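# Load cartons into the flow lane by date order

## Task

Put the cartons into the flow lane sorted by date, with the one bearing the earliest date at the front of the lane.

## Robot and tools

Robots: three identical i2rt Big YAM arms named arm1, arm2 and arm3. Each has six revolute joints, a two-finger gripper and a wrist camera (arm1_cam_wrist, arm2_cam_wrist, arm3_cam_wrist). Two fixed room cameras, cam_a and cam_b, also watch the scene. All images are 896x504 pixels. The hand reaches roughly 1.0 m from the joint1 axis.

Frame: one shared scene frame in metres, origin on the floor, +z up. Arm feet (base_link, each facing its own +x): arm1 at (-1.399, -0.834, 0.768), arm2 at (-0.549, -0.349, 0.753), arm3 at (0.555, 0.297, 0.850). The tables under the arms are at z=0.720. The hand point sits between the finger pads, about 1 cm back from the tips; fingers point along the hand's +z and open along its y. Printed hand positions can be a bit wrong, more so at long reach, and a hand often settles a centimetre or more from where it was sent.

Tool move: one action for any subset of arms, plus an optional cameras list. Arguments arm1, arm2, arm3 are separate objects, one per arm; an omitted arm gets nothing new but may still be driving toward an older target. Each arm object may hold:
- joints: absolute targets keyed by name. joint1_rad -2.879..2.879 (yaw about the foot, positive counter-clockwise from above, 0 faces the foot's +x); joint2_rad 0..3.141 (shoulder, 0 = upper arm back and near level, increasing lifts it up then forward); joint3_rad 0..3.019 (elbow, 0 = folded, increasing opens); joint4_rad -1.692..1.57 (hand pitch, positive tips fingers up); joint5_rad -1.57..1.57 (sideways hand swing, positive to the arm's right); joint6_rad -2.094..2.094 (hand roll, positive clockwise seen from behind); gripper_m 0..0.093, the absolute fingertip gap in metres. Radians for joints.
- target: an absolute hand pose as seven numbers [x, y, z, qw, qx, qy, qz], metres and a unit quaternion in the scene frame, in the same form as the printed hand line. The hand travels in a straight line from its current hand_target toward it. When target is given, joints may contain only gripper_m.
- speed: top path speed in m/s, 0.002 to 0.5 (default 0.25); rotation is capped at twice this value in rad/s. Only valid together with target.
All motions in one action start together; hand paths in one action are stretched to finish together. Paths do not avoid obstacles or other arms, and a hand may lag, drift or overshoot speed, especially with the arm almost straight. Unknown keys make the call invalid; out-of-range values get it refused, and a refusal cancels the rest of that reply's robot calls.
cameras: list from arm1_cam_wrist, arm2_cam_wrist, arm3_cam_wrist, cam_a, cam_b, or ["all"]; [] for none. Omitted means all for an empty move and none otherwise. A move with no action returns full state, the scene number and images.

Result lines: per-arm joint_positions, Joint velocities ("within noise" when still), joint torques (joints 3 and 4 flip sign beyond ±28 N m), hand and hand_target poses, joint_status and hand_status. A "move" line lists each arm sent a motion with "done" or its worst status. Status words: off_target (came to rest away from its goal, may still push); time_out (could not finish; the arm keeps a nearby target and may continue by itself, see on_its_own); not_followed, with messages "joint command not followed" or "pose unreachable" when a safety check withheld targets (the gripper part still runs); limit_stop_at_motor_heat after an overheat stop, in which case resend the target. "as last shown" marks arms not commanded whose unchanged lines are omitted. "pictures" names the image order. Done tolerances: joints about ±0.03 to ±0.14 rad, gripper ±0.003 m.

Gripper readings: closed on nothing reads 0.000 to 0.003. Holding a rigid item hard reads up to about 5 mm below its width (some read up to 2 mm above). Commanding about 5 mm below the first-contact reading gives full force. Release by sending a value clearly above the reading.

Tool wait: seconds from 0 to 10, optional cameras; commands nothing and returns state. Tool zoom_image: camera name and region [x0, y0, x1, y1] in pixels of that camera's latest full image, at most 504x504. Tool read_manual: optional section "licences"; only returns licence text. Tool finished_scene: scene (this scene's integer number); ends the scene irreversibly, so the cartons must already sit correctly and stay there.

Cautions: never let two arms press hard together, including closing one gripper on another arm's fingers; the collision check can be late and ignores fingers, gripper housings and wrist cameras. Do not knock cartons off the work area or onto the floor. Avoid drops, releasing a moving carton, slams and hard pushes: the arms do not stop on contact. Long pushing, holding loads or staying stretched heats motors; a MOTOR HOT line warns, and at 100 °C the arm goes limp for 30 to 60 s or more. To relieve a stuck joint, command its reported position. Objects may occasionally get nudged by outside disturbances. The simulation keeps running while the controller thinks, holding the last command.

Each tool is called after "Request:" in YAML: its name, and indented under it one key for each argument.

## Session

Request:
move:
  cameras: ["all"]

Scene clock: 0.00 s.
Joint torques (N m): no reading
Heat: arm1: hottest joint1_rad 36 °C; arm2: hottest joint3_rad 41 °C; arm3: hottest joint2_rad 35 °C.
Joint velocities: within noise
arm1.joint_positions: joint1_rad=-0.673 joint2_rad=+0.309 joint3_rad=+1.652 joint4_rad=-1.445 joint5_rad=+0.074 joint6_rad=+0.649 gripper_m=+0.09396
arm1.joint_status: not commanded
arm1.hand: x=-1.4166 y=-0.8303 z=+1.4250 quat_wxyz=(-0.314, -0.735, +0.110, +0.590) (m; scene frame)
arm1.hand_target: x=-1.4143 y=-0.8293 z=+1.4309 quat_wxyz=(-0.317, -0.730, +0.109, +0.595) (m; scene frame)
arm1.hand_status: not commanded
arm2.joint_positions: joint1_rad=+0.476 joint2_rad=+0.332 joint3_rad=+1.575 joint4_rad=-1.257 joint5_rad=-0.072 joint6_rad=+0.112 gripper_m=+0.09396
arm2.joint_status: not commanded
arm2.hand: x=-0.6104 y=-0.3497 z=+1.4288 quat_wxyz=(+0.047, +0.714, -0.041, -0.697) (m; scene frame)
arm2.hand_target: x=-0.6039 y=-0.3501 z=+1.4336 quat_wxyz=(+0.046, +0.708, -0.040, -0.704) (m; scene frame)
arm2.hand_status: not commanded
arm3.joint_positions: joint1_rad=-0.550 joint2_rad=+0.600 joint3_rad=+1.480 joint4_rad=-1.361 joint5_rad=+0.227 joint6_rad=+0.219 gripper_m=+0.09396
arm3.joint_status: not commanded
arm3.hand: x=+0.3456 y=+0.2770 z=+1.4325 quat_wxyz=(-0.035, -0.852, +0.030, +0.522) (m; scene frame)
arm3.hand_target: x=+0.3492 y=+0.2781 z=+1.4412 quat_wxyz=(-0.038, -0.846, +0.031, +0.530) (m; scene frame)
arm3.hand_status: not commanded
pictures: arm1_cam_wrist, arm2_cam_wrist, arm3_cam_wrist, cam_a, cam_b
camera_calibration:
arm1_cam_wrist: T_world_to_cam=[[-0.233768, 0.772482, -0.590444, 1.15493], [0.800646, -0.191608, -0.567673, 1.7818], [-0.551651, -0.60544, -0.573693, -0.343166], [0, 0, 0, 1]] pos_world=[-1.34591, -0.758522, 1.49653]
arm2_cam_wrist: T_world_to_cam=[[0.00677818, 0.992873, -0.118983, 0.519388], [0.585577, -0.100392, -0.804376, 1.47966], [-0.810588, -0.0642217, -0.582084, 0.437273], [0, 0, 0, 1]] pos_world=[-0.515525, -0.339059, 1.50653]
arm3_cam_wrist: T_world_to_cam=[[0.0199287, 0.99421, -0.105595, -0.130142], [0.894939, -0.0648257, -0.441454, 0.342875], [-0.445743, -0.0857034, -0.891049, 1.57725], [0, 0, 0, 1]] pos_world=[0.398788, 0.286791, 1.54302]

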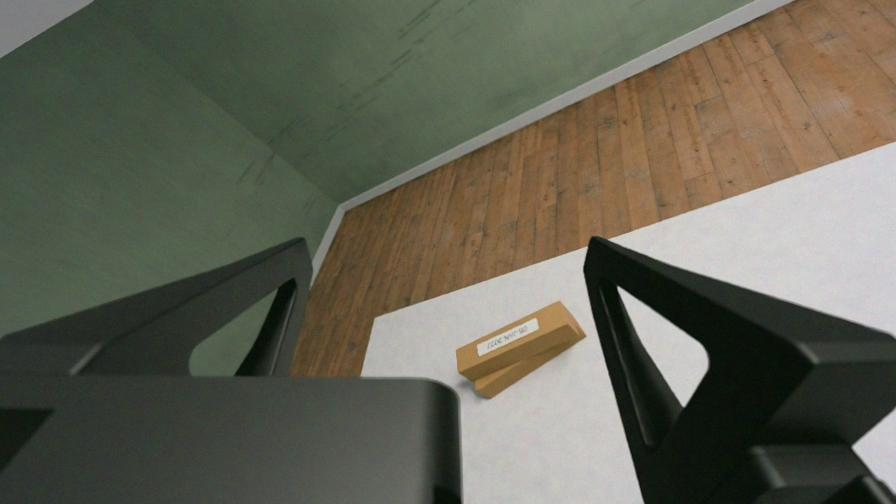

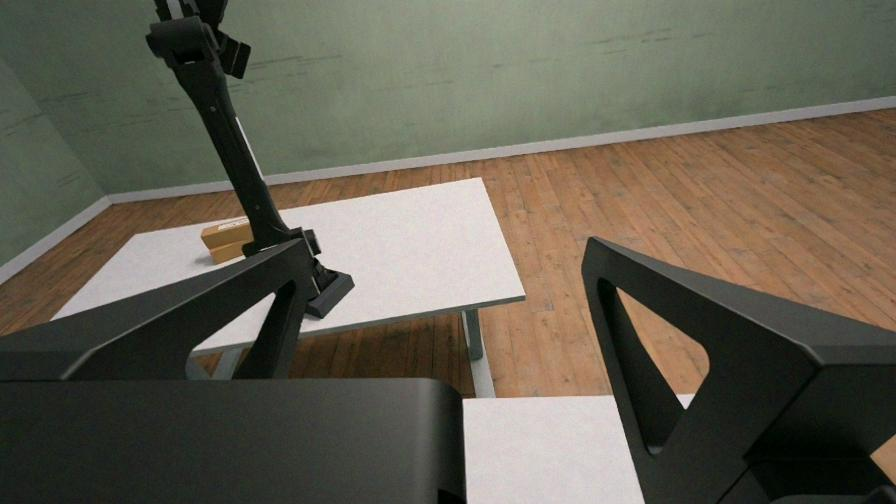

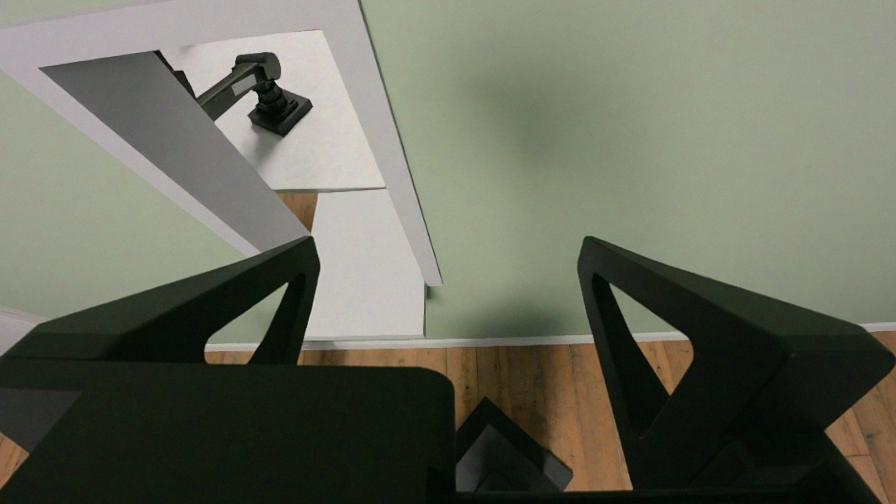

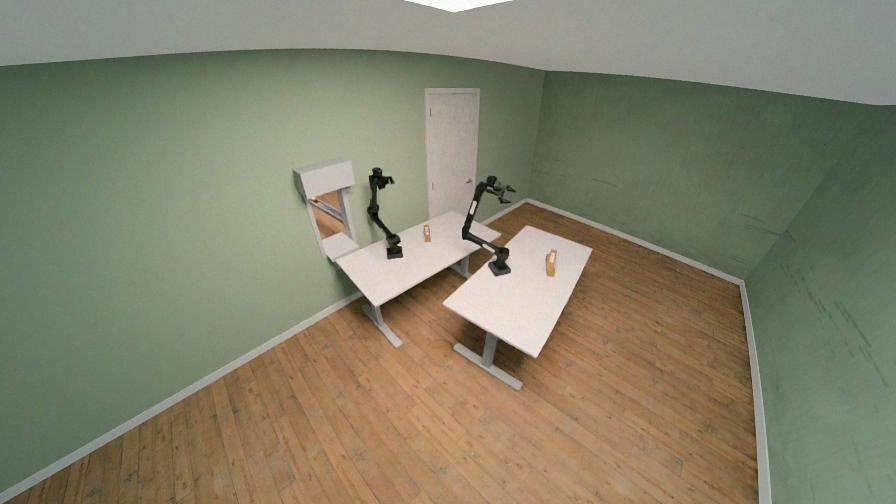

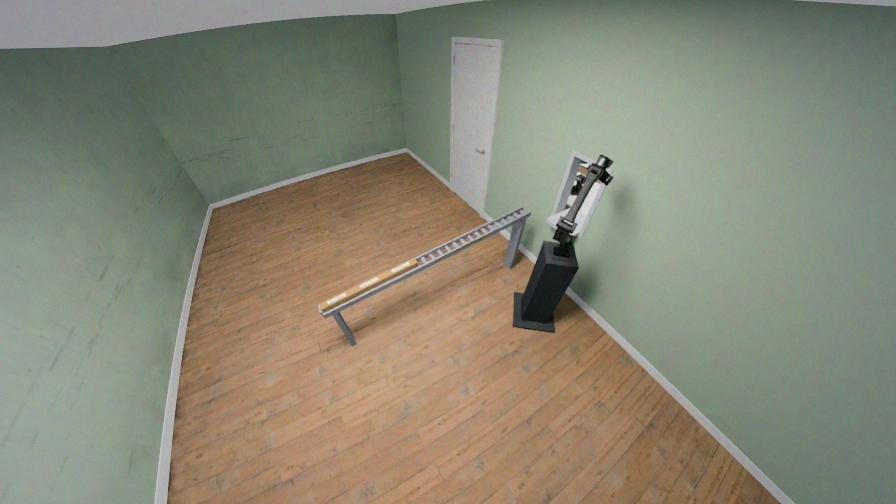

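Request:
zoom_image:
  camera: "cam_a"
  region: [340, 180, 600, 330]

Request:
zoom_image:
  camera: "arm1_cam_wrist"
  region: [440, 280, 620, 410]

Request:
zoom_image:
  camera: "cam_b"
  region: [310, 190, 540, 350]

Scaled by 1.938 from the camera's 896x504 image, which has a finer 1280x720 frame.

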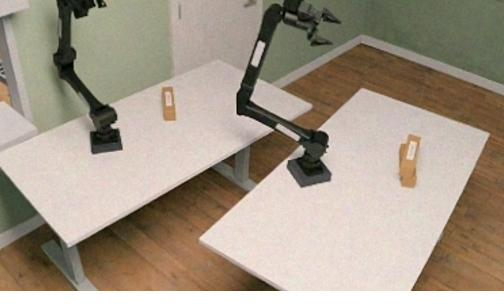

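Scaled by 2.800 from the camera's 896x504 image, which has a finer 1280x720 frame.

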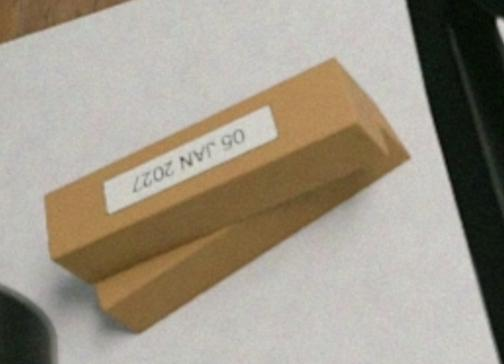

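Scaled by 2.191 from the camera's 896x504 image, which has a finer 1280x720 frame.

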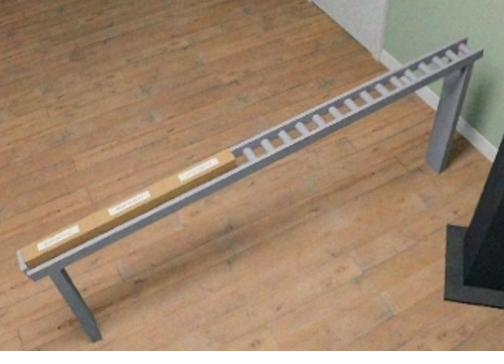

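Request:
move:
  arm1: {"joints": {"joint1_rad": -0.304, "joint2_rad": 1.14, "joint3_rad": 1.11, "joint4_rad": -0.90, "joint5_rad": 0, "joint6_rad": 0, "gripper_m": 0.094}}
  arm2: {"joints": {"joint1_rad": 2.053, "joint2_rad": 0.95, "joint3_rad": 0.95, "joint4_rad": -0.935, "joint5_rad": 0, "joint6_rad": 0, "gripper_m": 0.094}}
  arm3: {"joints": {"joint1_rad": 1.857, "joint2_rad": 1.53, "joint3_rad": 1.42, "joint4_rad": 0.027, "joint5_rad": 0, "joint6_rad": 0, "gripper_m": 0.094}}
  cameras: ["arm1_cam_wrist", "arm2_cam_wrist", "arm3_cam_wrist"]

Scene clock: 23.17 s.
Joint torques (N m): arm1=[1.79 -9.41 12.45 1.65 0.02 -0.05] | arm2=[0.5 -3.66 10.5 1.95 0 -0.11] | arm3=[0.21 -20.31 13.75 2.48 0.11 0]
Heat: arm1: hottest joint1_rad 36 °C; arm2: hottest joint3_rad 42 °C; arm3: hottest joint3_rad 37 °C.
move: arm1 done; arm2 done; arm3 done
Joint velocities: within noise
arm1.joint_positions: joint1_rad=-0.320 joint2_rad=+1.142 joint3_rad=+1.074 joint4_rad=-0.918 joint5_rad=+0.001 joint6_rad=+0.009 gripper_m=+0.09398
arm1.joint_status: all done
arm1.hand: x=-1.7179 y=-1.1432 z=+1.0373 quat_wxyz=(-0.107, -0.890, -0.356, +0.265) (m; scene frame)
arm1.hand_target: x=-1.7208 y=-1.1564 z=+1.0594 quat_wxyz=(-0.118, -0.878, -0.364, +0.289) (m; scene frame)
arm1.hand_status: not commanded
arm2.joint_positions: joint1_rad=+2.045 joint2_rad=+0.947 joint3_rad=+0.957 joint4_rad=-0.944 joint5_rad=-0.001 joint6_rad=+0.010 gripper_m=+0.09398
arm2.joint_status: all done
arm2.hand: x=-0.5768 y=-0.7289 z=+1.0409 quat_wxyz=(+0.222, +0.696, +0.643, -0.228) (m; scene frame)
arm2.hand_target: x=-0.5737 y=-0.7300 z=+1.0376 quat_wxyz=(+0.222, +0.690, +0.650, -0.228) (m; scene frame)
arm2.hand_status: not commanded
arm3.joint_positions: joint1_rad=+1.860 joint2_rad=+1.529 joint3_rad=+1.410 joint4_rad=+0.012 joint5_rad=-0.002 joint6_rad=+0.007 gripper_m=+0.09400
arm3.joint_status: all done
arm3.hand: x=+1.1832 y=-0.0036 z=+1.2915 quat_wxyz=(-0.653, -0.166, -0.724, +0.145) (m; scene frame)
arm3.hand_target: x=+1.1835 y=-0.0061 z=+1.3007 quat_wxyz=(-0.661, -0.164, -0.717, +0.150) (m; scene frame)
arm3.hand_status: not commanded
pictures: arm1_cam_wrist, arm2_cam_wrist, arm3_cam_wrist
camera_calibration:
arm1_cam_wrist: T_world_to_cam=[[-0.702142, 0.711766, -0.0196552, -0.36875], [0.707129, 0.700272, 0.0979167, 1.91156], [0.0834578, 0.0548526, -0.995, 1.36178], [0, 0, 0, 1]] pos_world=[-1.72428, -1.15084, 1.16055]
arm2_cam_wrist: T_world_to_cam=[[-0.997023, 0.0770177, -0.00371806, -0.517053], [0.0771073, 0.995941, -0.0464278, 0.826726], [0.000127205, -0.0465762, -0.998915, 1.12879], [0, 0, 0, 1]] pos_world=[-0.579404, -0.730973, 1.16403]
arm3_cam_wrist: T_world_to_cam=[[-0.429138, -0.902922, -0.0239121, 0.536299], [-0.603294, 0.306233, -0.736382, 1.66785], [0.672218, -0.301583, -0.676144, 0.199718], [0, 0, 0, 1]] pos_world=[1.1021, 0.0337172, 1.37604]

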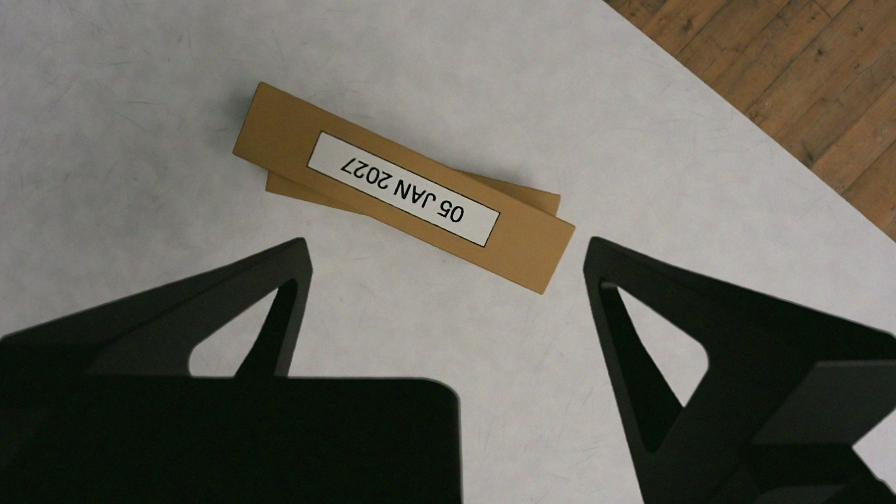

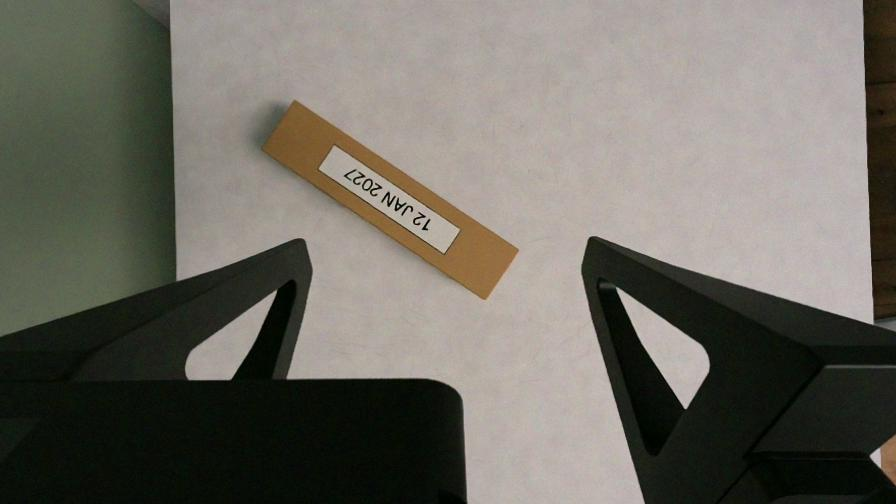

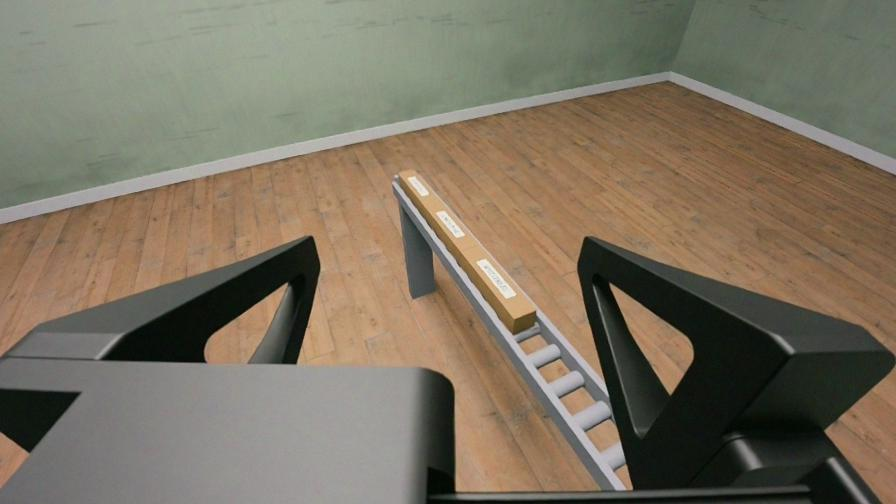

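Request:
zoom_image:
  camera: "arm3_cam_wrist"
  region: [390, 160, 540, 340]

Request:
zoom_image:
  camera: "arm2_cam_wrist"
  region: [240, 80, 540, 310]

Request:
zoom_image:
  camera: "arm1_cam_wrist"
  region: [220, 70, 600, 310]

Scaled by 2.800 from the camera's 896x504 image, which has a finer 1280x720 frame.

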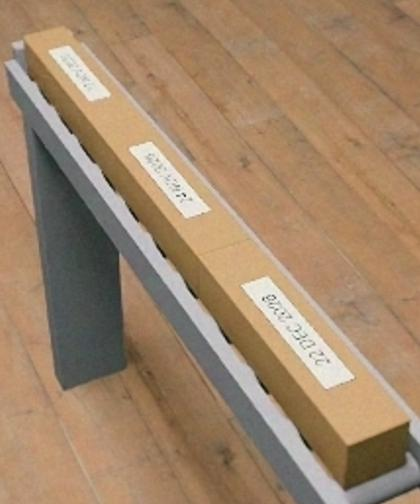

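Scaled by 1.680 from the camera's 896x504 image, which has a finer 1280x720 frame.

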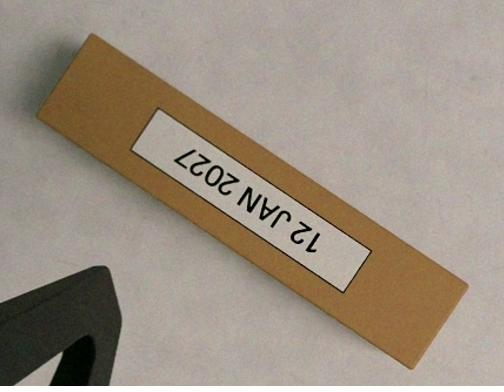

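Scaled by 1.326 from the camera's 896x504 image, which has a finer 1280x720 frame.

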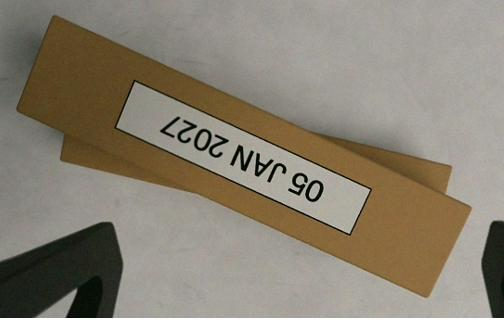

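Request:
move:
  arm1: {"joints": {"joint1_rad": -0.248, "joint2_rad": 1.654, "joint3_rad": 1.462, "joint4_rad": -1.379, "joint5_rad": 0, "joint6_rad": -1.068, "gripper_m": 0.094}}
  arm3: {"joints": {"joint1_rad": 0.0, "joint2_rad": 1.55, "joint3_rad": 1.12, "joint4_rad": -1.14, "joint5_rad": 0, "joint6_rad": 0.84}}
  cameras: ["arm1_cam_wrist"]

Scene clock: 59.20 s.
Joint torques (N m): arm1=[1.44 -17.9 12.26 -0.32 -0.05 -0.07] | arm2=[0.5 -3.6 10.48 1.98 0.01 -0.11] | arm3=[-0.03 -18.02 9.85 -0.02 0.1 0.15]
Heat: arm1: hottest joint3_rad 40 °C; arm2: hottest joint3_rad 47 °C; arm3: hottest joint3_rad 44 °C.
move: arm1 done; arm3 done
Joint velocities: within noise
arm1.joint_positions: joint1_rad=-0.260 joint2_rad=+1.670 joint3_rad=+1.410 joint4_rad=-1.370 joint5_rad=+0.001 joint6_rad=-1.059 gripper_m=+0.09398
arm1.joint_status: all done
arm1.hand: x=-1.7244 y=-1.1897 z=+0.9218 quat_wxyz=(-0.002, -0.586, -0.810, -0.032) (m; scene frame)
arm1.hand_target: x=-1.7297 y=-1.2043 z=+0.9484 quat_wxyz=(+0.001, -0.578, -0.816, -0.003) (m; scene frame)
arm1.hand_status: not commanded
arm2: as last shown
arm3.joint_positions: joint1_rad=+0.004 joint2_rad=+1.558 joint3_rad=+1.122 joint4_rad=-1.131 joint5_rad=+0.000 joint6_rad=+0.832 gripper_m=+0.09404
arm3.joint_status: all done
arm3.hand: x=+0.2656 y=-0.0238 z=+0.9520 quat_wxyz=(-0.001, -1.000, -0.004, +0.000) (m; scene frame)
arm3.hand_target: x=+0.2664 y=-0.0209 z=+0.9550 quat_wxyz=(+0.000, -1.000, +0.002, -0.001) (m; scene frame)
arm3.hand_status: not commanded
pictures: arm1_cam_wrist
camera_calibration:
arm1_cam_wrist: T_world_to_cam=[[-0.946037, -0.314059, -0.0798779, -1.92803], [-0.288138, 0.702423, 0.650829, -0.263338], [-0.148291, 0.638725, -0.75501, 1.32366], [0, 0, 0, 1]] pos_world=[-1.70358, -1.26599, 1.01676]

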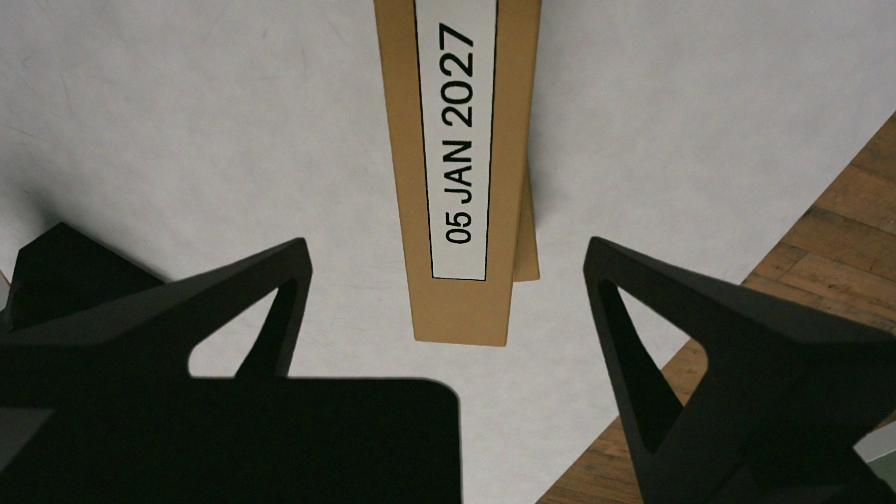

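Request:
move:
  arm1: {"target": [-1.728, -1.207, 0.815, 0, 0.5793, 0.8151, 0], "speed": 0.15}
  cameras: ["arm1_cam_wrist"]

Scene clock: 69.50 s.
Joint torques (N m): arm1=[1.85 -17.08 7.62 0.49 -0.11 0.04] | arm2=[0.5 -3.66 10.5 1.98 0.01 -0.11] | arm3=[-0.21 -17.85 9.77 -0.06 0.07 0.14]
Heat: arm1: hottest joint3_rad 40 °C; arm2: hottest joint3_rad 48 °C; arm3: hottest joint3_rad 42 °C.
move: arm1 done
Joint velocities: within noise
arm1.joint_positions: joint1_rad=-0.260 joint2_rad=+1.775 joint3_rad=+1.246 joint4_rad=-1.053 joint5_rad=+0.000 joint6_rad=-1.059 gripper_m=+0.09398
arm1.joint_status: not commanded
arm1.hand: x=-1.7313 y=-1.1972 z=+0.8141 quat_wxyz=(+0.000, -0.586, -0.810, -0.008) (m; scene frame)
arm1.hand_target: x=-1.7280 y=-1.2069 z=+0.8152 quat_wxyz=(+0.000, -0.579, -0.815, +0.000) (m; scene frame)
arm1.hand_status: done (0.010 m and 1.3 deg from the pose sent, 0.108 m and 3.8 deg at the start)
arm2, arm3: as last shown
arm3.hand: x=+0.2657 y=-0.0238 z=+0.9520 quat_wxyz=(-0.001, -1.000, -0.004, +0.000) (m; scene frame)
pictures: arm1_cam_wrist
camera_calibration:
arm1_cam_wrist: T_world_to_cam=[[-0.947807, -0.316643, -0.0374076, -1.98631], [-0.267525, 0.725927, 0.63361, -0.112127], [-0.173473, 0.610547, -0.772748, 1.18325], [0, 0, 0, 1]] pos_world=[-1.70737, -1.26999, 0.911098]

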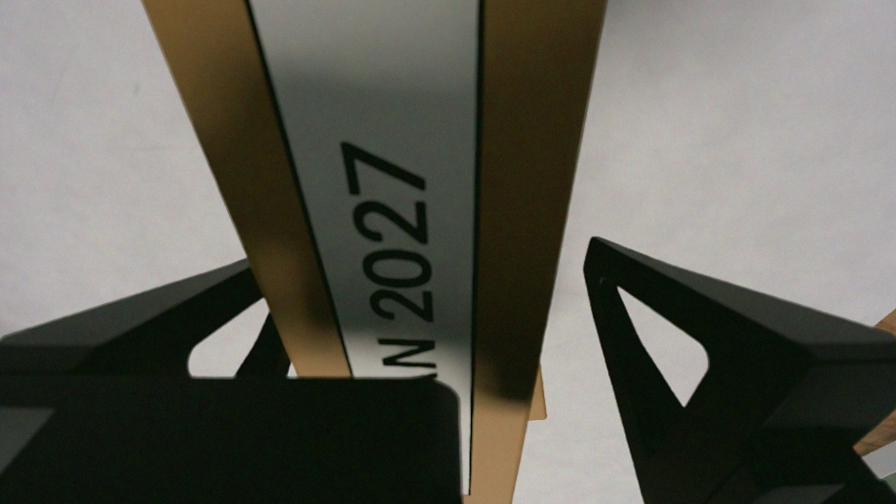

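Request:
move:
  arm1: {"target": [-1.714, -1.2155, 0.826, 0, 0.5793, 0.8151, 0], "speed": 0.1}
  cameras: ["arm1_cam_wrist"]

Scene clock: 77.67 s.
Joint torques (N m): arm1=[1.61 -18.55 7.94 -0.23 -0.07 0.15] | arm2=[0.56 -3.66 10.5 1.95 0.01 -0.12] | arm3=[-0.09 -17.96 9.74 -0.02 0.08 0.13]
Heat: arm1: hottest joint3_rad 40 °C; arm2: hottest joint3_rad 48 °C; arm3: hottest joint3_rad 42 °C.
move: arm1 off_target
Joint velocities: within noise
arm1.joint_positions: joint1_rad=-0.223 joint2_rad=+1.775 joint3_rad=+1.246 joint4_rad=-1.055 joint5_rad=-0.001 joint6_rad=-1.035 gripper_m=+0.09398
arm1.joint_status: not commanded
arm1.hand: x=-1.7174 y=-1.2089 z=+0.8141 quat_wxyz=(+0.000, -0.581, -0.814, -0.009) (m; scene frame)
arm1.hand_target: x=-1.7140 y=-1.2154 z=+0.8260 quat_wxyz=(+0.000, -0.579, -0.815, +0.000) (m; scene frame)
arm1.hand_status: off_target (0.014 m and 1.0 deg from the pose sent, 0.028 m and 1.3 deg at the start)
arm2, arm3: as last shown
pictures: arm1_cam_wrist
camera_calibration:
arm1_cam_wrist: T_world_to_cam=[[-0.943689, -0.328485, -0.0393565, -1.98245], [-0.277695, 0.721825, 0.633919, -0.122611], [-0.179825, 0.609151, -0.772397, 1.17996], [0, 0, 0, 1]] pos_world=[-1.69268, -1.28148, 0.911101]

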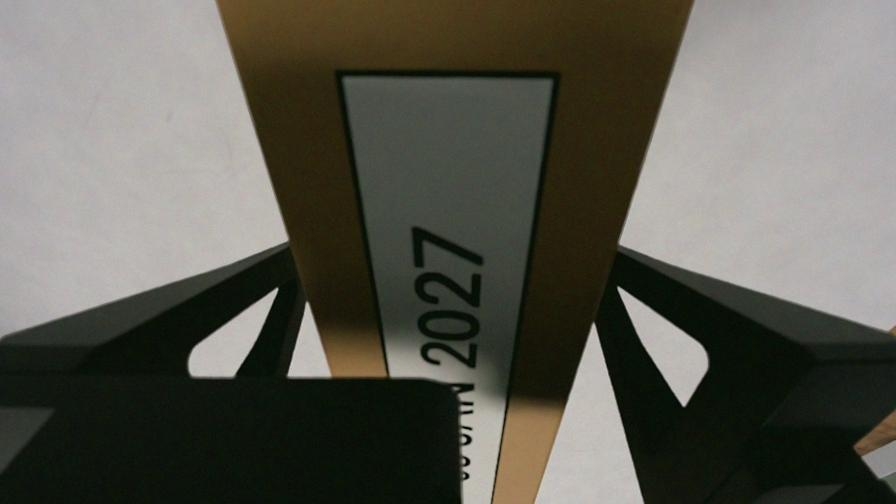

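Request:
move:
  arm1: {"joints": {"gripper_m": 0.055}}

Request:
move:
  arm1: {"target": [-1.68, -1.17, 0.95, 0, 0.5793, 0.8151, 0], "speed": 0.2}
  cameras: ["arm1_cam_wrist", "cam_a"]

Scene clock: 84.70 s.
Joint torques (N m): arm1=[1.55 -18.55 7.95 -0.25 -0.16 0.11] | arm2=[0.5 -3.66 10.5 1.98 0.01 -0.12] | arm3=[-0.21 -17.85 9.84 0.06 0.08 0.14]
Heat: arm1: hottest joint3_rad 40 °C; arm2: hottest joint3_rad 49 °C; arm3: hottest joint3_rad 41 °C.
move: arm1 off_target
Joint velocities: within noise
arm1.joint_positions: joint1_rad=-0.223 joint2_rad=+1.774 joint3_rad=+1.246 joint4_rad=-1.055 joint5_rad=+0.001 joint6_rad=-1.033 gripper_m=+0.06058
arm1.joint_status: gripper_m off_target (ended at +0.06061, target +0.05500)
arm1.hand: x=-1.7176 y=-1.2086 z=+0.8143 quat_wxyz=(+0.001, -0.582, -0.813, -0.009) (m; scene frame)
arm1.hand_target: x=-1.7140 y=-1.2154 z=+0.8259 quat_wxyz=(+0.000, -0.579, -0.815, +0.000) (m; scene frame)
arm1.hand_status: not commanded
arm2, arm3: as last shown
camera_calibration:
arm1_cam_wrist: T_world_to_cam=[[-0.944468, -0.326363, -0.0383123, -1.98225], [-0.275143, 0.721675, 0.635202, -0.119806], [-0.179657, 0.610469, -0.771395, 1.1809], [0, 0, 0, 1]] pos_world=[-1.69298, -1.28138, 0.911101]
arm2_cam_wrist: T_world_to_cam=[[-0.997023, 0.0770177, -0.00371806, -0.517053], [0.0771073, 0.995941, -0.0464278, 0.826726], [0.000127205, -0.0465762, -0.998915, 1.12879], [0, 0, 0, 1]] pos_world=[-0.579404, -0.730973, 1.16403]
arm3_cam_wrist: T_world_to_cam=[[0.00774093, 0.999961, -0.0042805, 0.0266843], [0.80334, -0.00366967, 0.595509, -0.778635], [0.59547, -0.00804849, -0.803337, 0.729366], [0, 0, 0, 1]] pos_world=[0.190986, -0.0236703, 1.04973]

Scene clock: 86.17 s.
Joint torques (N m): arm1=[1.08 -15.97 12.45 -0.55 -0.05 0.03] | arm2=[0.5 -3.6 10.5 1.96 0.01 -0.11] | arm3=[-0.21 -18.02 9.85 0.03 0.08 0.15]
Heat: arm1: hottest joint3_rad 41 °C; arm2: hottest joint3_rad 49 °C; arm3: hottest joint3_rad 41 °C.
move: arm1 off_target
Joint velocities: within noise
arm1.joint_positions: joint1_rad=-0.223 joint2_rad=+1.521 joint3_rad=+1.221 joint4_rad=-1.333 joint5_rad=-0.001 joint6_rad=-1.033 gripper_m=+0.06058
arm1.joint_status: not commanded
arm1.hand: x=-1.6714 y=-1.1551 z=+0.9191 quat_wxyz=(-0.003, -0.582, -0.813, -0.034) (m; scene frame)
arm1.hand_target: x=-1.6791 y=-1.1688 z=+0.9498 quat_wxyz=(+0.000, -0.579, -0.815, +0.000) (m; scene frame)
arm1.hand_status: off_target (0.035 m and 3.9 deg from the pose sent, 0.146 m and 1.1 deg at the start)
arm2, arm3: as last shown
pictures: arm1_cam_wrist, cam_a
camera_calibration:
arm1_cam_wrist: T_world_to_cam=[[-0.942506, -0.323868, -0.0824122, -1.87037], [-0.296879, 0.698194, 0.651451, -0.290646], [-0.153444, 0.638463, -0.754201, 1.29775], [0, 0, 0, 1]] pos_world=[-1.64999, -1.23139, 1.01396]

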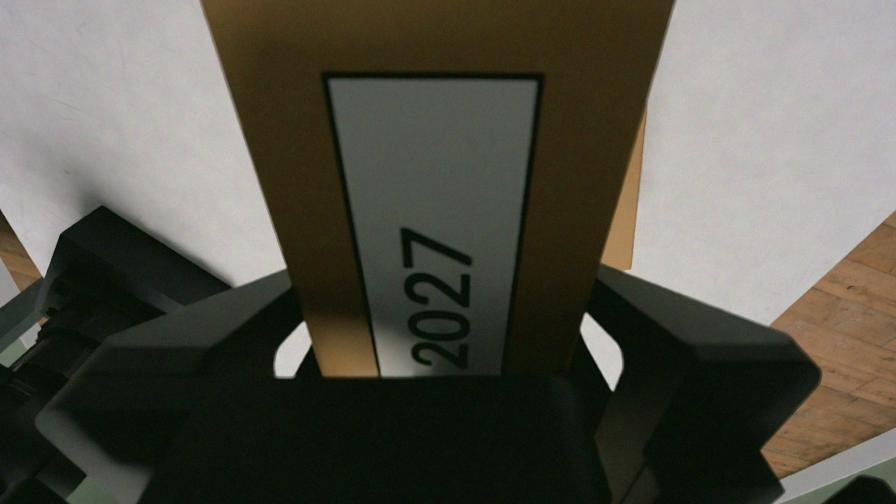

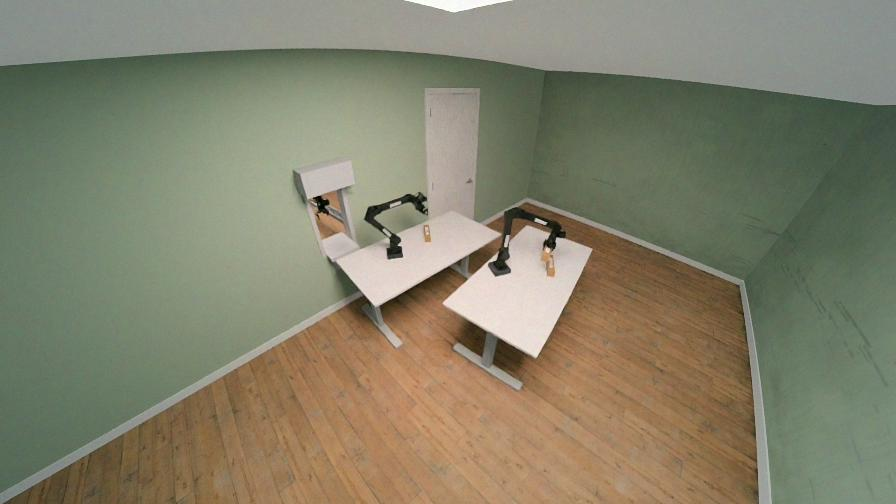

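Request:
zoom_image:
  camera: "cam_a"
  region: [530, 240, 580, 290]

Scaled by 10.080 from the camera's 896x504 image, which has a finer 1280x720 frame.

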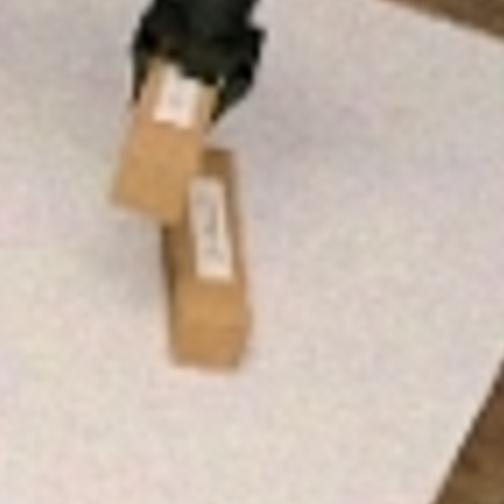

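Request:
move:
  arm1: {"joints": {"joint1_rad": -0.1, "joint2_rad": 1.19, "joint3_rad": 0.985, "joint4_rad": -1.365}}
  cameras: ["arm1_cam_wrist"]

Scene clock: 105.73 s.
Joint torques (N m): arm1=[0.73 -9.58 9.7 -0.1 0.07 0.03] | arm2=[0.5 -3.66 10.5 1.96 0.01 -0.11] | arm3=[0.03 -17.9 9.77 0.01 0.08 0.14]
Heat: arm1: hottest joint3_rad 44 °C; arm2: hottest joint3_rad 50 °C; arm3: hottest joint3_rad 40 °C.
move: arm1 done
Joint velocities: within noise
arm1.joint_positions: joint1_rad=-0.100 joint2_rad=+1.203 joint3_rad=+0.968 joint4_rad=-1.361 joint5_rad=-0.004 joint6_rad=-1.033 gripper_m=+0.06058
arm1.joint_status: all done
arm1.hand: x=-1.5714 y=-1.0974 z=+0.9393 quat_wxyz=(-0.002, -0.531, -0.847, -0.015) (m; scene frame)
arm1.hand_target: x=-1.5738 y=-1.1009 z=+0.9496 quat_wxyz=(-0.001, -0.531, -0.847, -0.002) (m; scene frame)
arm1.hand_status: not commanded
arm2, arm3: as last shown
pictures: arm1_cam_wrist
camera_calibration:
arm1_cam_wrist: T_world_to_cam=[[-0.897055, -0.438751, -0.0528245, -1.83823], [-0.368823, 0.677461, 0.636408, -0.436095], [-0.243438, 0.590376, -0.769541, 1.11168], [0, 0, 0, 1]] pos_world=[-1.53921, -1.1674, 1.03592]

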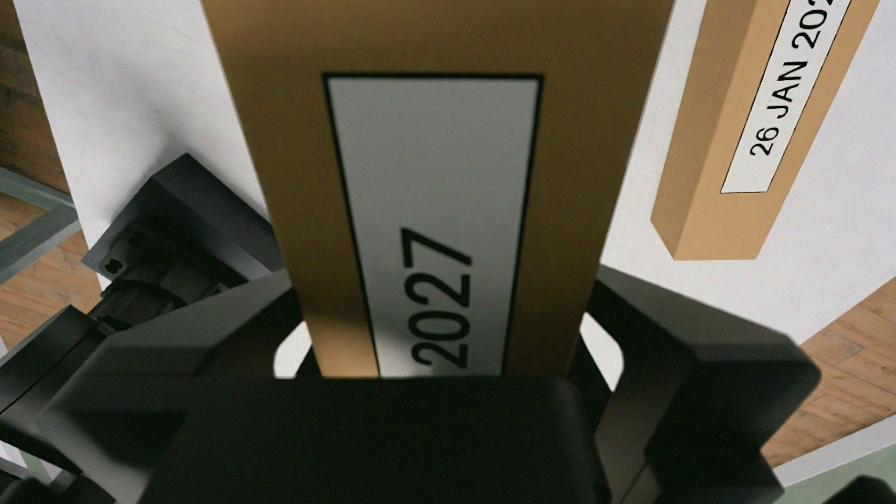

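Request:
move:
  arm1: {"joints": {"joint1_rad": 2.50, "joint2_rad": 1.55, "joint3_rad": 1.37, "joint4_rad": -1.38}}

Request:
move:
  arm1: {"target": [-0.815, -0.545, 0.87, 0.024, 0.731, -0.682, 0.02], "speed": 0.25}
  cameras: ["arm1_cam_wrist"]

Scene clock: 116.70 s.
Joint torques (N m): arm1=[0.73 -18.02 11.44 -0.49 -0.1 0.03] | arm2=[0.44 -3.66 10.5 1.96 0.01 -0.12] | arm3=[-0.03 -18.08 9.78 0.01 0.09 0.15]
Heat: arm1: hottest joint3_rad 43 °C; arm2: hottest joint3_rad 50 °C; arm3: hottest joint3_rad 40 °C.
move: arm1 done
Joint velocities: within noise
arm1.joint_positions: joint1_rad=+2.497 joint2_rad=+1.586 joint3_rad=+1.329 joint4_rad=-1.366 joint5_rad=-0.002 joint6_rad=-1.033 gripper_m=+0.06051
arm1.joint_status: all done
arm1.hand: x=-0.9908 y=-0.6404 z=+0.9350 quat_wxyz=(+0.022, +0.673, -0.739, -0.010) (m; scene frame)
arm1.hand_target: x=-0.9841 y=-0.6357 z=+0.9658 quat_wxyz=(-0.008, +0.675, -0.738, -0.001) (m; scene frame)
arm1.hand_status: not commanded
arm2, arm3: as last shown
camera_calibration:
arm1_cam_wrist: T_world_to_cam=[[0.993648, -0.0891715, -0.0686378, 0.994873], [-0.0246842, -0.767826, 0.640183, -1.11694], [-0.109788, -0.634423, -0.76515, 0.323863], [0, 0, 0, 1]] pos_world=[-0.980569, -0.563436, 1.03114]
arm2_cam_wrist: T_world_to_cam=[[-0.997023, 0.0770177, -0.00371806, -0.517053], [0.0771073, 0.995941, -0.0464278, 0.826726], [0.000127205, -0.0465762, -0.998915, 1.12879], [0, 0, 0, 1]] pos_world=[-0.579404, -0.730973, 1.16403]
arm3_cam_wrist: T_world_to_cam=[[0.00774093, 0.999961, -0.0042805, 0.0266843], [0.80334, -0.00366967, 0.595509, -0.778635], [0.59547, -0.00804849, -0.803337, 0.729366], [0, 0, 0, 1]] pos_world=[0.190986, -0.0236703, 1.04973]

Scene clock: 118.67 s.
Joint torques (N m): arm1=[2.02 -25.88 13.76 -0.58 0.13 -0.06] | arm2=[0.56 -3.6 10.51 1.96 0.01 -0.11] | arm3=[-0.09 -17.96 9.83 0.09 0.08 0.16]
Heat: arm1: hottest joint3_rad 43 °C; arm2: hottest joint3_rad 50 °C; arm3: hottest joint3_rad 40 °C.
move: arm1 off_target
Joint velocities: within noise
arm1.joint_positions: joint1_rad=+2.514 joint2_rad=+2.161 joint3_rad=+1.878 joint4_rad=-1.408 joint5_rad=+0.055 joint6_rad=-1.154 gripper_m=+0.06051
arm1.joint_status: not commanded
arm1.hand: x=-0.8334 y=-0.5640 z=+0.8271 quat_wxyz=(+0.063, +0.723, -0.688, +0.004) (m; scene frame)
arm1.hand_target: x=-0.8177 y=-0.5463 z=+0.8704 quat_wxyz=(+0.023, +0.731, -0.682, +0.020) (m; scene frame)
arm1.hand_status: off_target (0.050 m and 5.0 deg from the pose sent, 0.210 m and 9.9 deg at the start)
arm2.joint_positions: joint1_rad=+2.045 joint2_rad=+0.947 joint3_rad=+0.957 joint4_rad=-0.944 joint5_rad=-0.001 joint6_rad=+0.010 gripper_m=+0.09398
arm2.joint_status: not commanded
arm2.hand: x=-0.5768 y=-0.7289 z=+1.0409 quat_wxyz=(+0.222, +0.696, +0.643, -0.228) (m; scene frame)
arm2.hand_target: x=-0.5737 y=-0.7300 z=+1.0376 quat_wxyz=(+0.222, +0.690, +0.650, -0.228) (m; scene frame)
arm2.hand_status: not commanded
arm3: as last shown
pictures: arm1_cam_wrist
camera_calibration:
arm1_cam_wrist: T_world_to_cam=[[0.992891, 0.0458751, -0.109827, 0.947469], [0.10953, -0.713278, 0.69227, -0.885837], [-0.0465793, -0.699378, -0.713232, 0.280183], [0, 0, 0, 1]] pos_world=[-0.830657, -0.479359, 0.917132]

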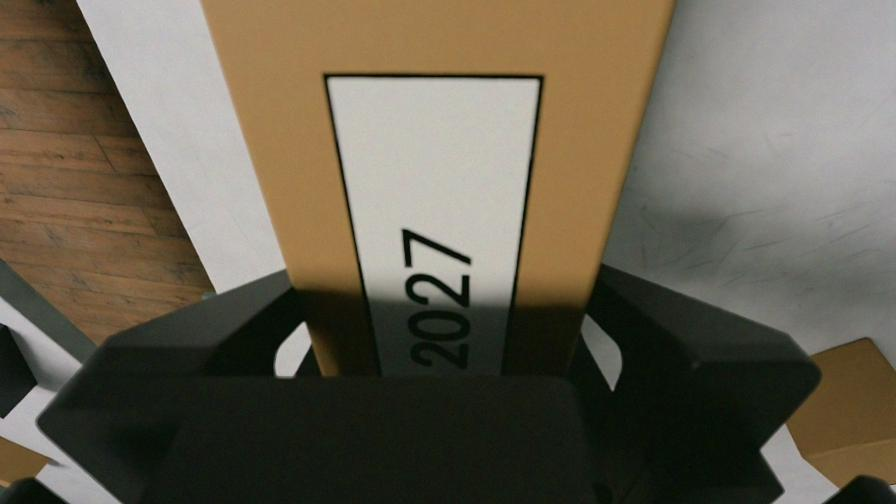

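Request:
move:
  arm1: {"target": [-0.81, -0.545, 0.79, -0.041, 0.731, -0.681, 0.015], "speed": 0.12}
  cameras: ["arm1_cam_wrist"]

Scene clock: 129.13 s.
Joint torques (N m): arm1=[0.62 -25.76 8.64 0.92 -0.29 -0.09] | arm2=[0.5 -3.66 10.51 1.96 0 -0.11] | arm3=[-0.15 -18.08 9.81 0.06 0.09 0.15]
Heat: arm1: hottest joint3_rad 46 °C; arm2: hottest joint3_rad 51 °C; arm3: hottest joint3_rad 40 °C.
move: arm1 off_target
Joint velocities: within noise
arm1.joint_positions: joint1_rad=+2.514 joint2_rad=+2.168 joint3_rad=+1.729 joint4_rad=-1.113 joint5_rad=+0.009 joint6_rad=-1.173 gripper_m=+0.06050
arm1.joint_status: not commanded
arm1.hand: x=-0.8236 y=-0.5501 z=+0.7674 quat_wxyz=(-0.010, +0.729, -0.684, +0.006) (m; scene frame)
arm1.hand_target: x=-0.8105 y=-0.5453 z=+0.7903 quat_wxyz=(-0.041, +0.731, -0.681, +0.015) (m; scene frame)
arm1.hand_status: off_target (0.027 m and 3.7 deg from the pose sent, 0.048 m and 12.0 deg at the start)
arm2: as last shown
arm3.joint_positions: joint1_rad=+0.004 joint2_rad=+1.558 joint3_rad=+1.122 joint4_rad=-1.131 joint5_rad=+0.000 joint6_rad=+0.832 gripper_m=+0.09404
arm3.joint_status: not commanded
arm3.hand: x=+0.2657 y=-0.0238 z=+0.9520 quat_wxyz=(-0.001, -1.000, -0.004, +0.000) (m; scene frame)
arm3.hand_target: x=+0.2664 y=-0.0209 z=+0.9550 quat_wxyz=(+0.000, -1.000, +0.002, -0.001) (m; scene frame)
arm3.hand_status: not commanded
pictures: arm1_cam_wrist
camera_calibration:
arm1_cam_wrist: T_world_to_cam=[[0.997686, 0.0679741, -0.00147724, 0.863524], [0.0540629, -0.779956, 0.623495, -0.865204], [0.0412293, -0.622132, -0.781826, 0.415214], [0, 0, 0, 1]] pos_world=[-0.831869, -0.4752, 0.865352]

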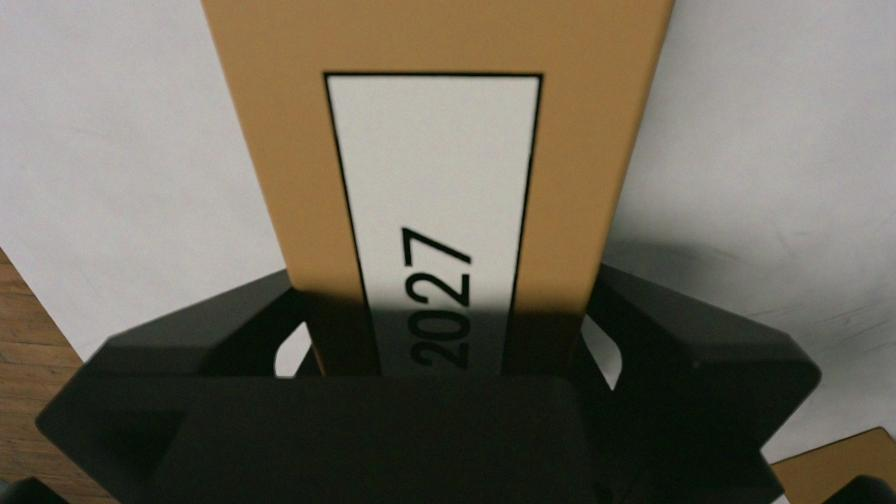

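Request:
move:
  arm1: {"target": [-0.81, -0.545, 0.772, -0.035, 0.731, -0.681, 0.013], "speed": 0.06}
  cameras: ["arm1_cam_wrist"]

Scene clock: 133.00 s.
Joint torques (N m): arm1=[0.67 -23.47 8.65 1.29 -0.35 -0.11] | arm2=[0.56 -3.66 10.51 1.96 0 -0.12] | arm3=[-0.09 -18.02 9.81 0.06 0.1 0.13]
Heat: arm1: hottest joint3_rad 45 °C; arm2: hottest joint3_rad 51 °C; arm3: hottest joint3_rad 40 °C.
move: arm1 off_target
Joint velocities: within noise
arm1.joint_positions: joint1_rad=+2.514 joint2_rad=+2.168 joint3_rad=+1.727 joint4_rad=-1.106 joint5_rad=+0.011 joint6_rad=-1.169 gripper_m=+0.06050
arm1.joint_status: not commanded
arm1.hand: x=-0.8225 y=-0.5499 z=+0.7669 quat_wxyz=(-0.012, +0.728, -0.686, +0.008) (m; scene frame)
arm1.hand_target: x=-0.8103 y=-0.5451 z=+0.7723 quat_wxyz=(-0.035, +0.731, -0.681, +0.013) (m; scene frame)
arm1.hand_status: off_target (0.014 m and 2.8 deg from the pose sent, 0.015 m and 3.0 deg at the start)
arm2, arm3: as last shown
pictures: arm1_cam_wrist
camera_calibration:
arm1_cam_wrist: T_world_to_cam=[[0.997982, 0.0633657, 0.00415299, 0.855803], [0.0469744, -0.780669, 0.623176, -0.870794], [0.0427301, -0.621723, -0.78207, 0.41664], [0, 0, 0, 1]] pos_world=[-0.830974, -0.474996, 0.864946]

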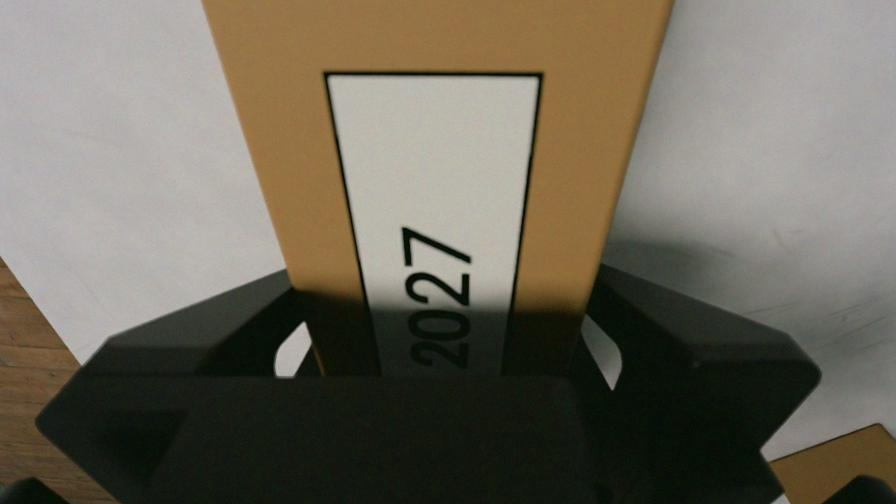

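Request:
move:
  arm1: {"target": [-0.81, -0.545, 0.757, -0.035, 0.731, -0.681, 0.013], "speed": 0.08}

Scene clock: 136.10 s.
Joint torques (N m): arm1=[0.67 -22.12 8.16 1.66 -0.38 -0.14] | arm2=[0.5 -3.66 10.48 1.96 0 -0.12] | arm3=[-0.21 -18.14 9.83 -0.01 0.08 0.14]
Heat: arm1: hottest joint3_rad 45 °C; arm2: hottest joint3_rad 51 °C; arm3: hottest joint3_rad 40 °C.
move: arm1 off_target
Joint velocities: within noise
arm1.joint_positions: joint1_rad=+2.514 joint2_rad=+2.170 joint3_rad=+1.721 joint4_rad=-1.086 joint5_rad=+0.011 joint6_rad=-1.167 gripper_m=+0.06045
arm1.joint_status: not commanded
arm1.hand: x=-0.8206 y=-0.5491 z=+0.7640 quat_wxyz=(-0.018, +0.727, -0.686, +0.011) (m; scene frame)
arm1.hand_target: x=-0.8104 y=-0.5452 z=+0.7572 quat_wxyz=(-0.035, +0.731, -0.681, +0.013) (m; scene frame)
arm1.hand_status: off_target (0.013 m and 2.2 deg from the pose sent, 0.017 m and 2.8 deg at the start)
arm2, arm3: as last shown
camera_calibration:
arm1_cam_wrist: T_world_to_cam=[[0.998001, 0.0613207, 0.0152748, 0.844256], [0.0386594, -0.783632, 0.620022, -0.874501], [0.04999, -0.618192, -0.784436, 0.424404], [0, 0, 0, 1]] pos_world=[-0.829977, -0.474694, 0.862231]
arm2_cam_wrist: T_world_to_cam=[[-0.997023, 0.0770177, -0.00371806, -0.517053], [0.0771073, 0.995941, -0.0464278, 0.826726], [0.000127205, -0.0465762, -0.998915, 1.12879], [0, 0, 0, 1]] pos_world=[-0.579404, -0.730973, 1.16403]
arm3_cam_wrist: T_world_to_cam=[[0.00774093, 0.999961, -0.0042805, 0.0266843], [0.80334, -0.00366967, 0.595509, -0.778635], [0.59547, -0.00804849, -0.803337, 0.729366], [0, 0, 0, 1]] pos_world=[0.190986, -0.0236703, 1.04973]

Request:
move:
  arm1: {"joints": {"gripper_m": 0.094}}
  cameras: ["arm1_cam_wrist"]

Request:
move:
  arm1: {"target": [-0.83, -0.552, 0.93, -0.02, 0.731, -0.681, 0.01], "speed": 0.2}
  cameras: ["arm1_cam_wrist"]

Scene clock: 139.20 s.
Joint torques (N m): arm1=[0.26 -22.77 8.18 0.59 -0.12 -0.11] | arm2=[0.5 -3.66 10.5 1.98 0.01 -0.11] | arm3=[-0.26 -17.9 9.81 0.02 0.07 0.15]
Heat: arm1: hottest joint3_rad 45 °C; arm2: hottest joint3_rad 51 °C; arm3: hottest joint3_rad 40 °C.
move: arm1 done
Joint velocities: within noise
arm1.joint_positions: joint1_rad=+2.514 joint2_rad=+2.175 joint3_rad=+1.721 joint4_rad=-1.056 joint5_rad=+0.006 joint6_rad=-1.175 gripper_m=+0.09375
arm1.joint_status: all done
arm1.hand: x=-0.8151 y=-0.5452 z=+0.7608 quat_wxyz=(-0.030, +0.730, -0.683, +0.012) (m; scene frame)
arm1.hand_target: x=-0.8104 y=-0.5452 z=+0.7574 quat_wxyz=(-0.035, +0.731, -0.681, +0.013) (m; scene frame)
arm1.hand_status: not commanded
arm2, arm3: as last shown
pictures: arm1_cam_wrist
camera_calibration:
arm1_cam_wrist: T_world_to_cam=[[0.996925, 0.0695347, 0.0361287, 0.826207], [0.0332666, -0.793006, 0.608304, -0.870251], [0.0709486, -0.605232, -0.792881, 0.454635], [0, 0, 0, 1]] pos_world=[-0.826972, -0.472405, 0.86]

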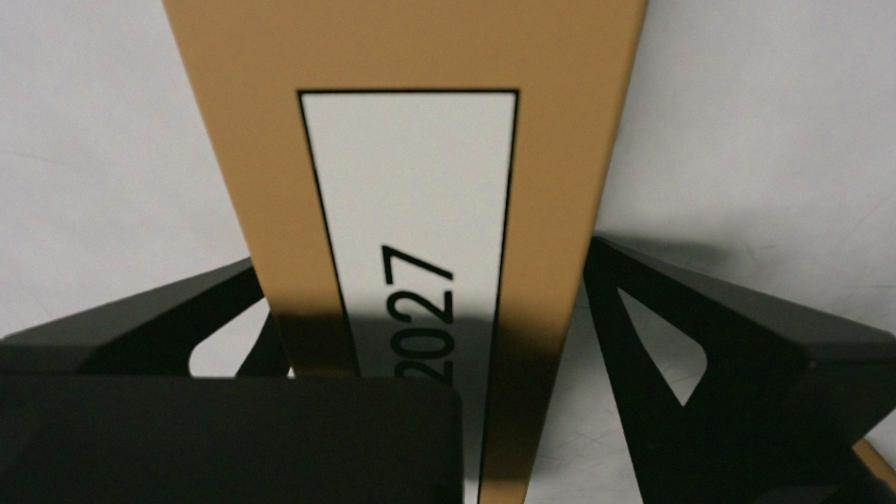

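Scene clock: 140.93 s.
Joint torques (N m): arm1=[1.2 -22.48 12.59 -0.25 0.03 0.01] | arm2=[0.5 -3.66 10.5 1.96 0 -0.12] | arm3=[-0.15 -17.73 9.83 0.03 0.08 0.15]
Heat: arm1: hottest joint3_rad 45 °C; arm2: hottest joint3_rad 51 °C; arm3: hottest joint3_rad 40 °C.
move: arm1 off_target
Joint velocities: within noise
arm1.joint_positions: joint1_rad=+2.514 joint2_rad=+2.011 joint3_rad=+1.854 joint4_rad=-1.418 joint5_rad=+0.007 joint6_rad=-1.175 gripper_m=+0.09386
arm1.joint_status: not commanded
arm1.hand: x=-0.8421 y=-0.5596 z=+0.9093 quat_wxyz=(+0.000, +0.730, -0.683, +0.002) (m; scene frame)
arm1.hand_target: x=-0.8310 y=-0.5525 z=+0.9300 quat_wxyz=(-0.020, +0.732, -0.681, +0.010) (m; scene frame)
arm1.hand_status: off_target (0.025 m and 2.5 deg from the pose sent, 0.170 m and 1.2 deg at the start)
arm2, arm3: as last shown
pictures: arm1_cam_wrist
camera_calibration:
arm1_cam_wrist: T_world_to_cam=[[0.997307, 0.0699175, -0.0221636, 0.902426], [0.0682778, -0.774609, 0.628744, -0.949901], [0.0267921, -0.628564, -0.777296, 0.501137], [0, 0, 0, 1]] pos_world=[-0.848564, -0.483901, 1.00678]

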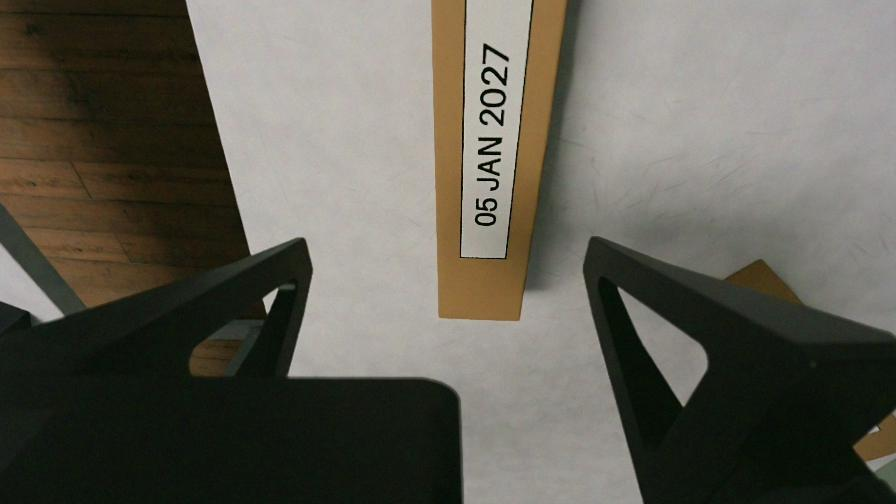

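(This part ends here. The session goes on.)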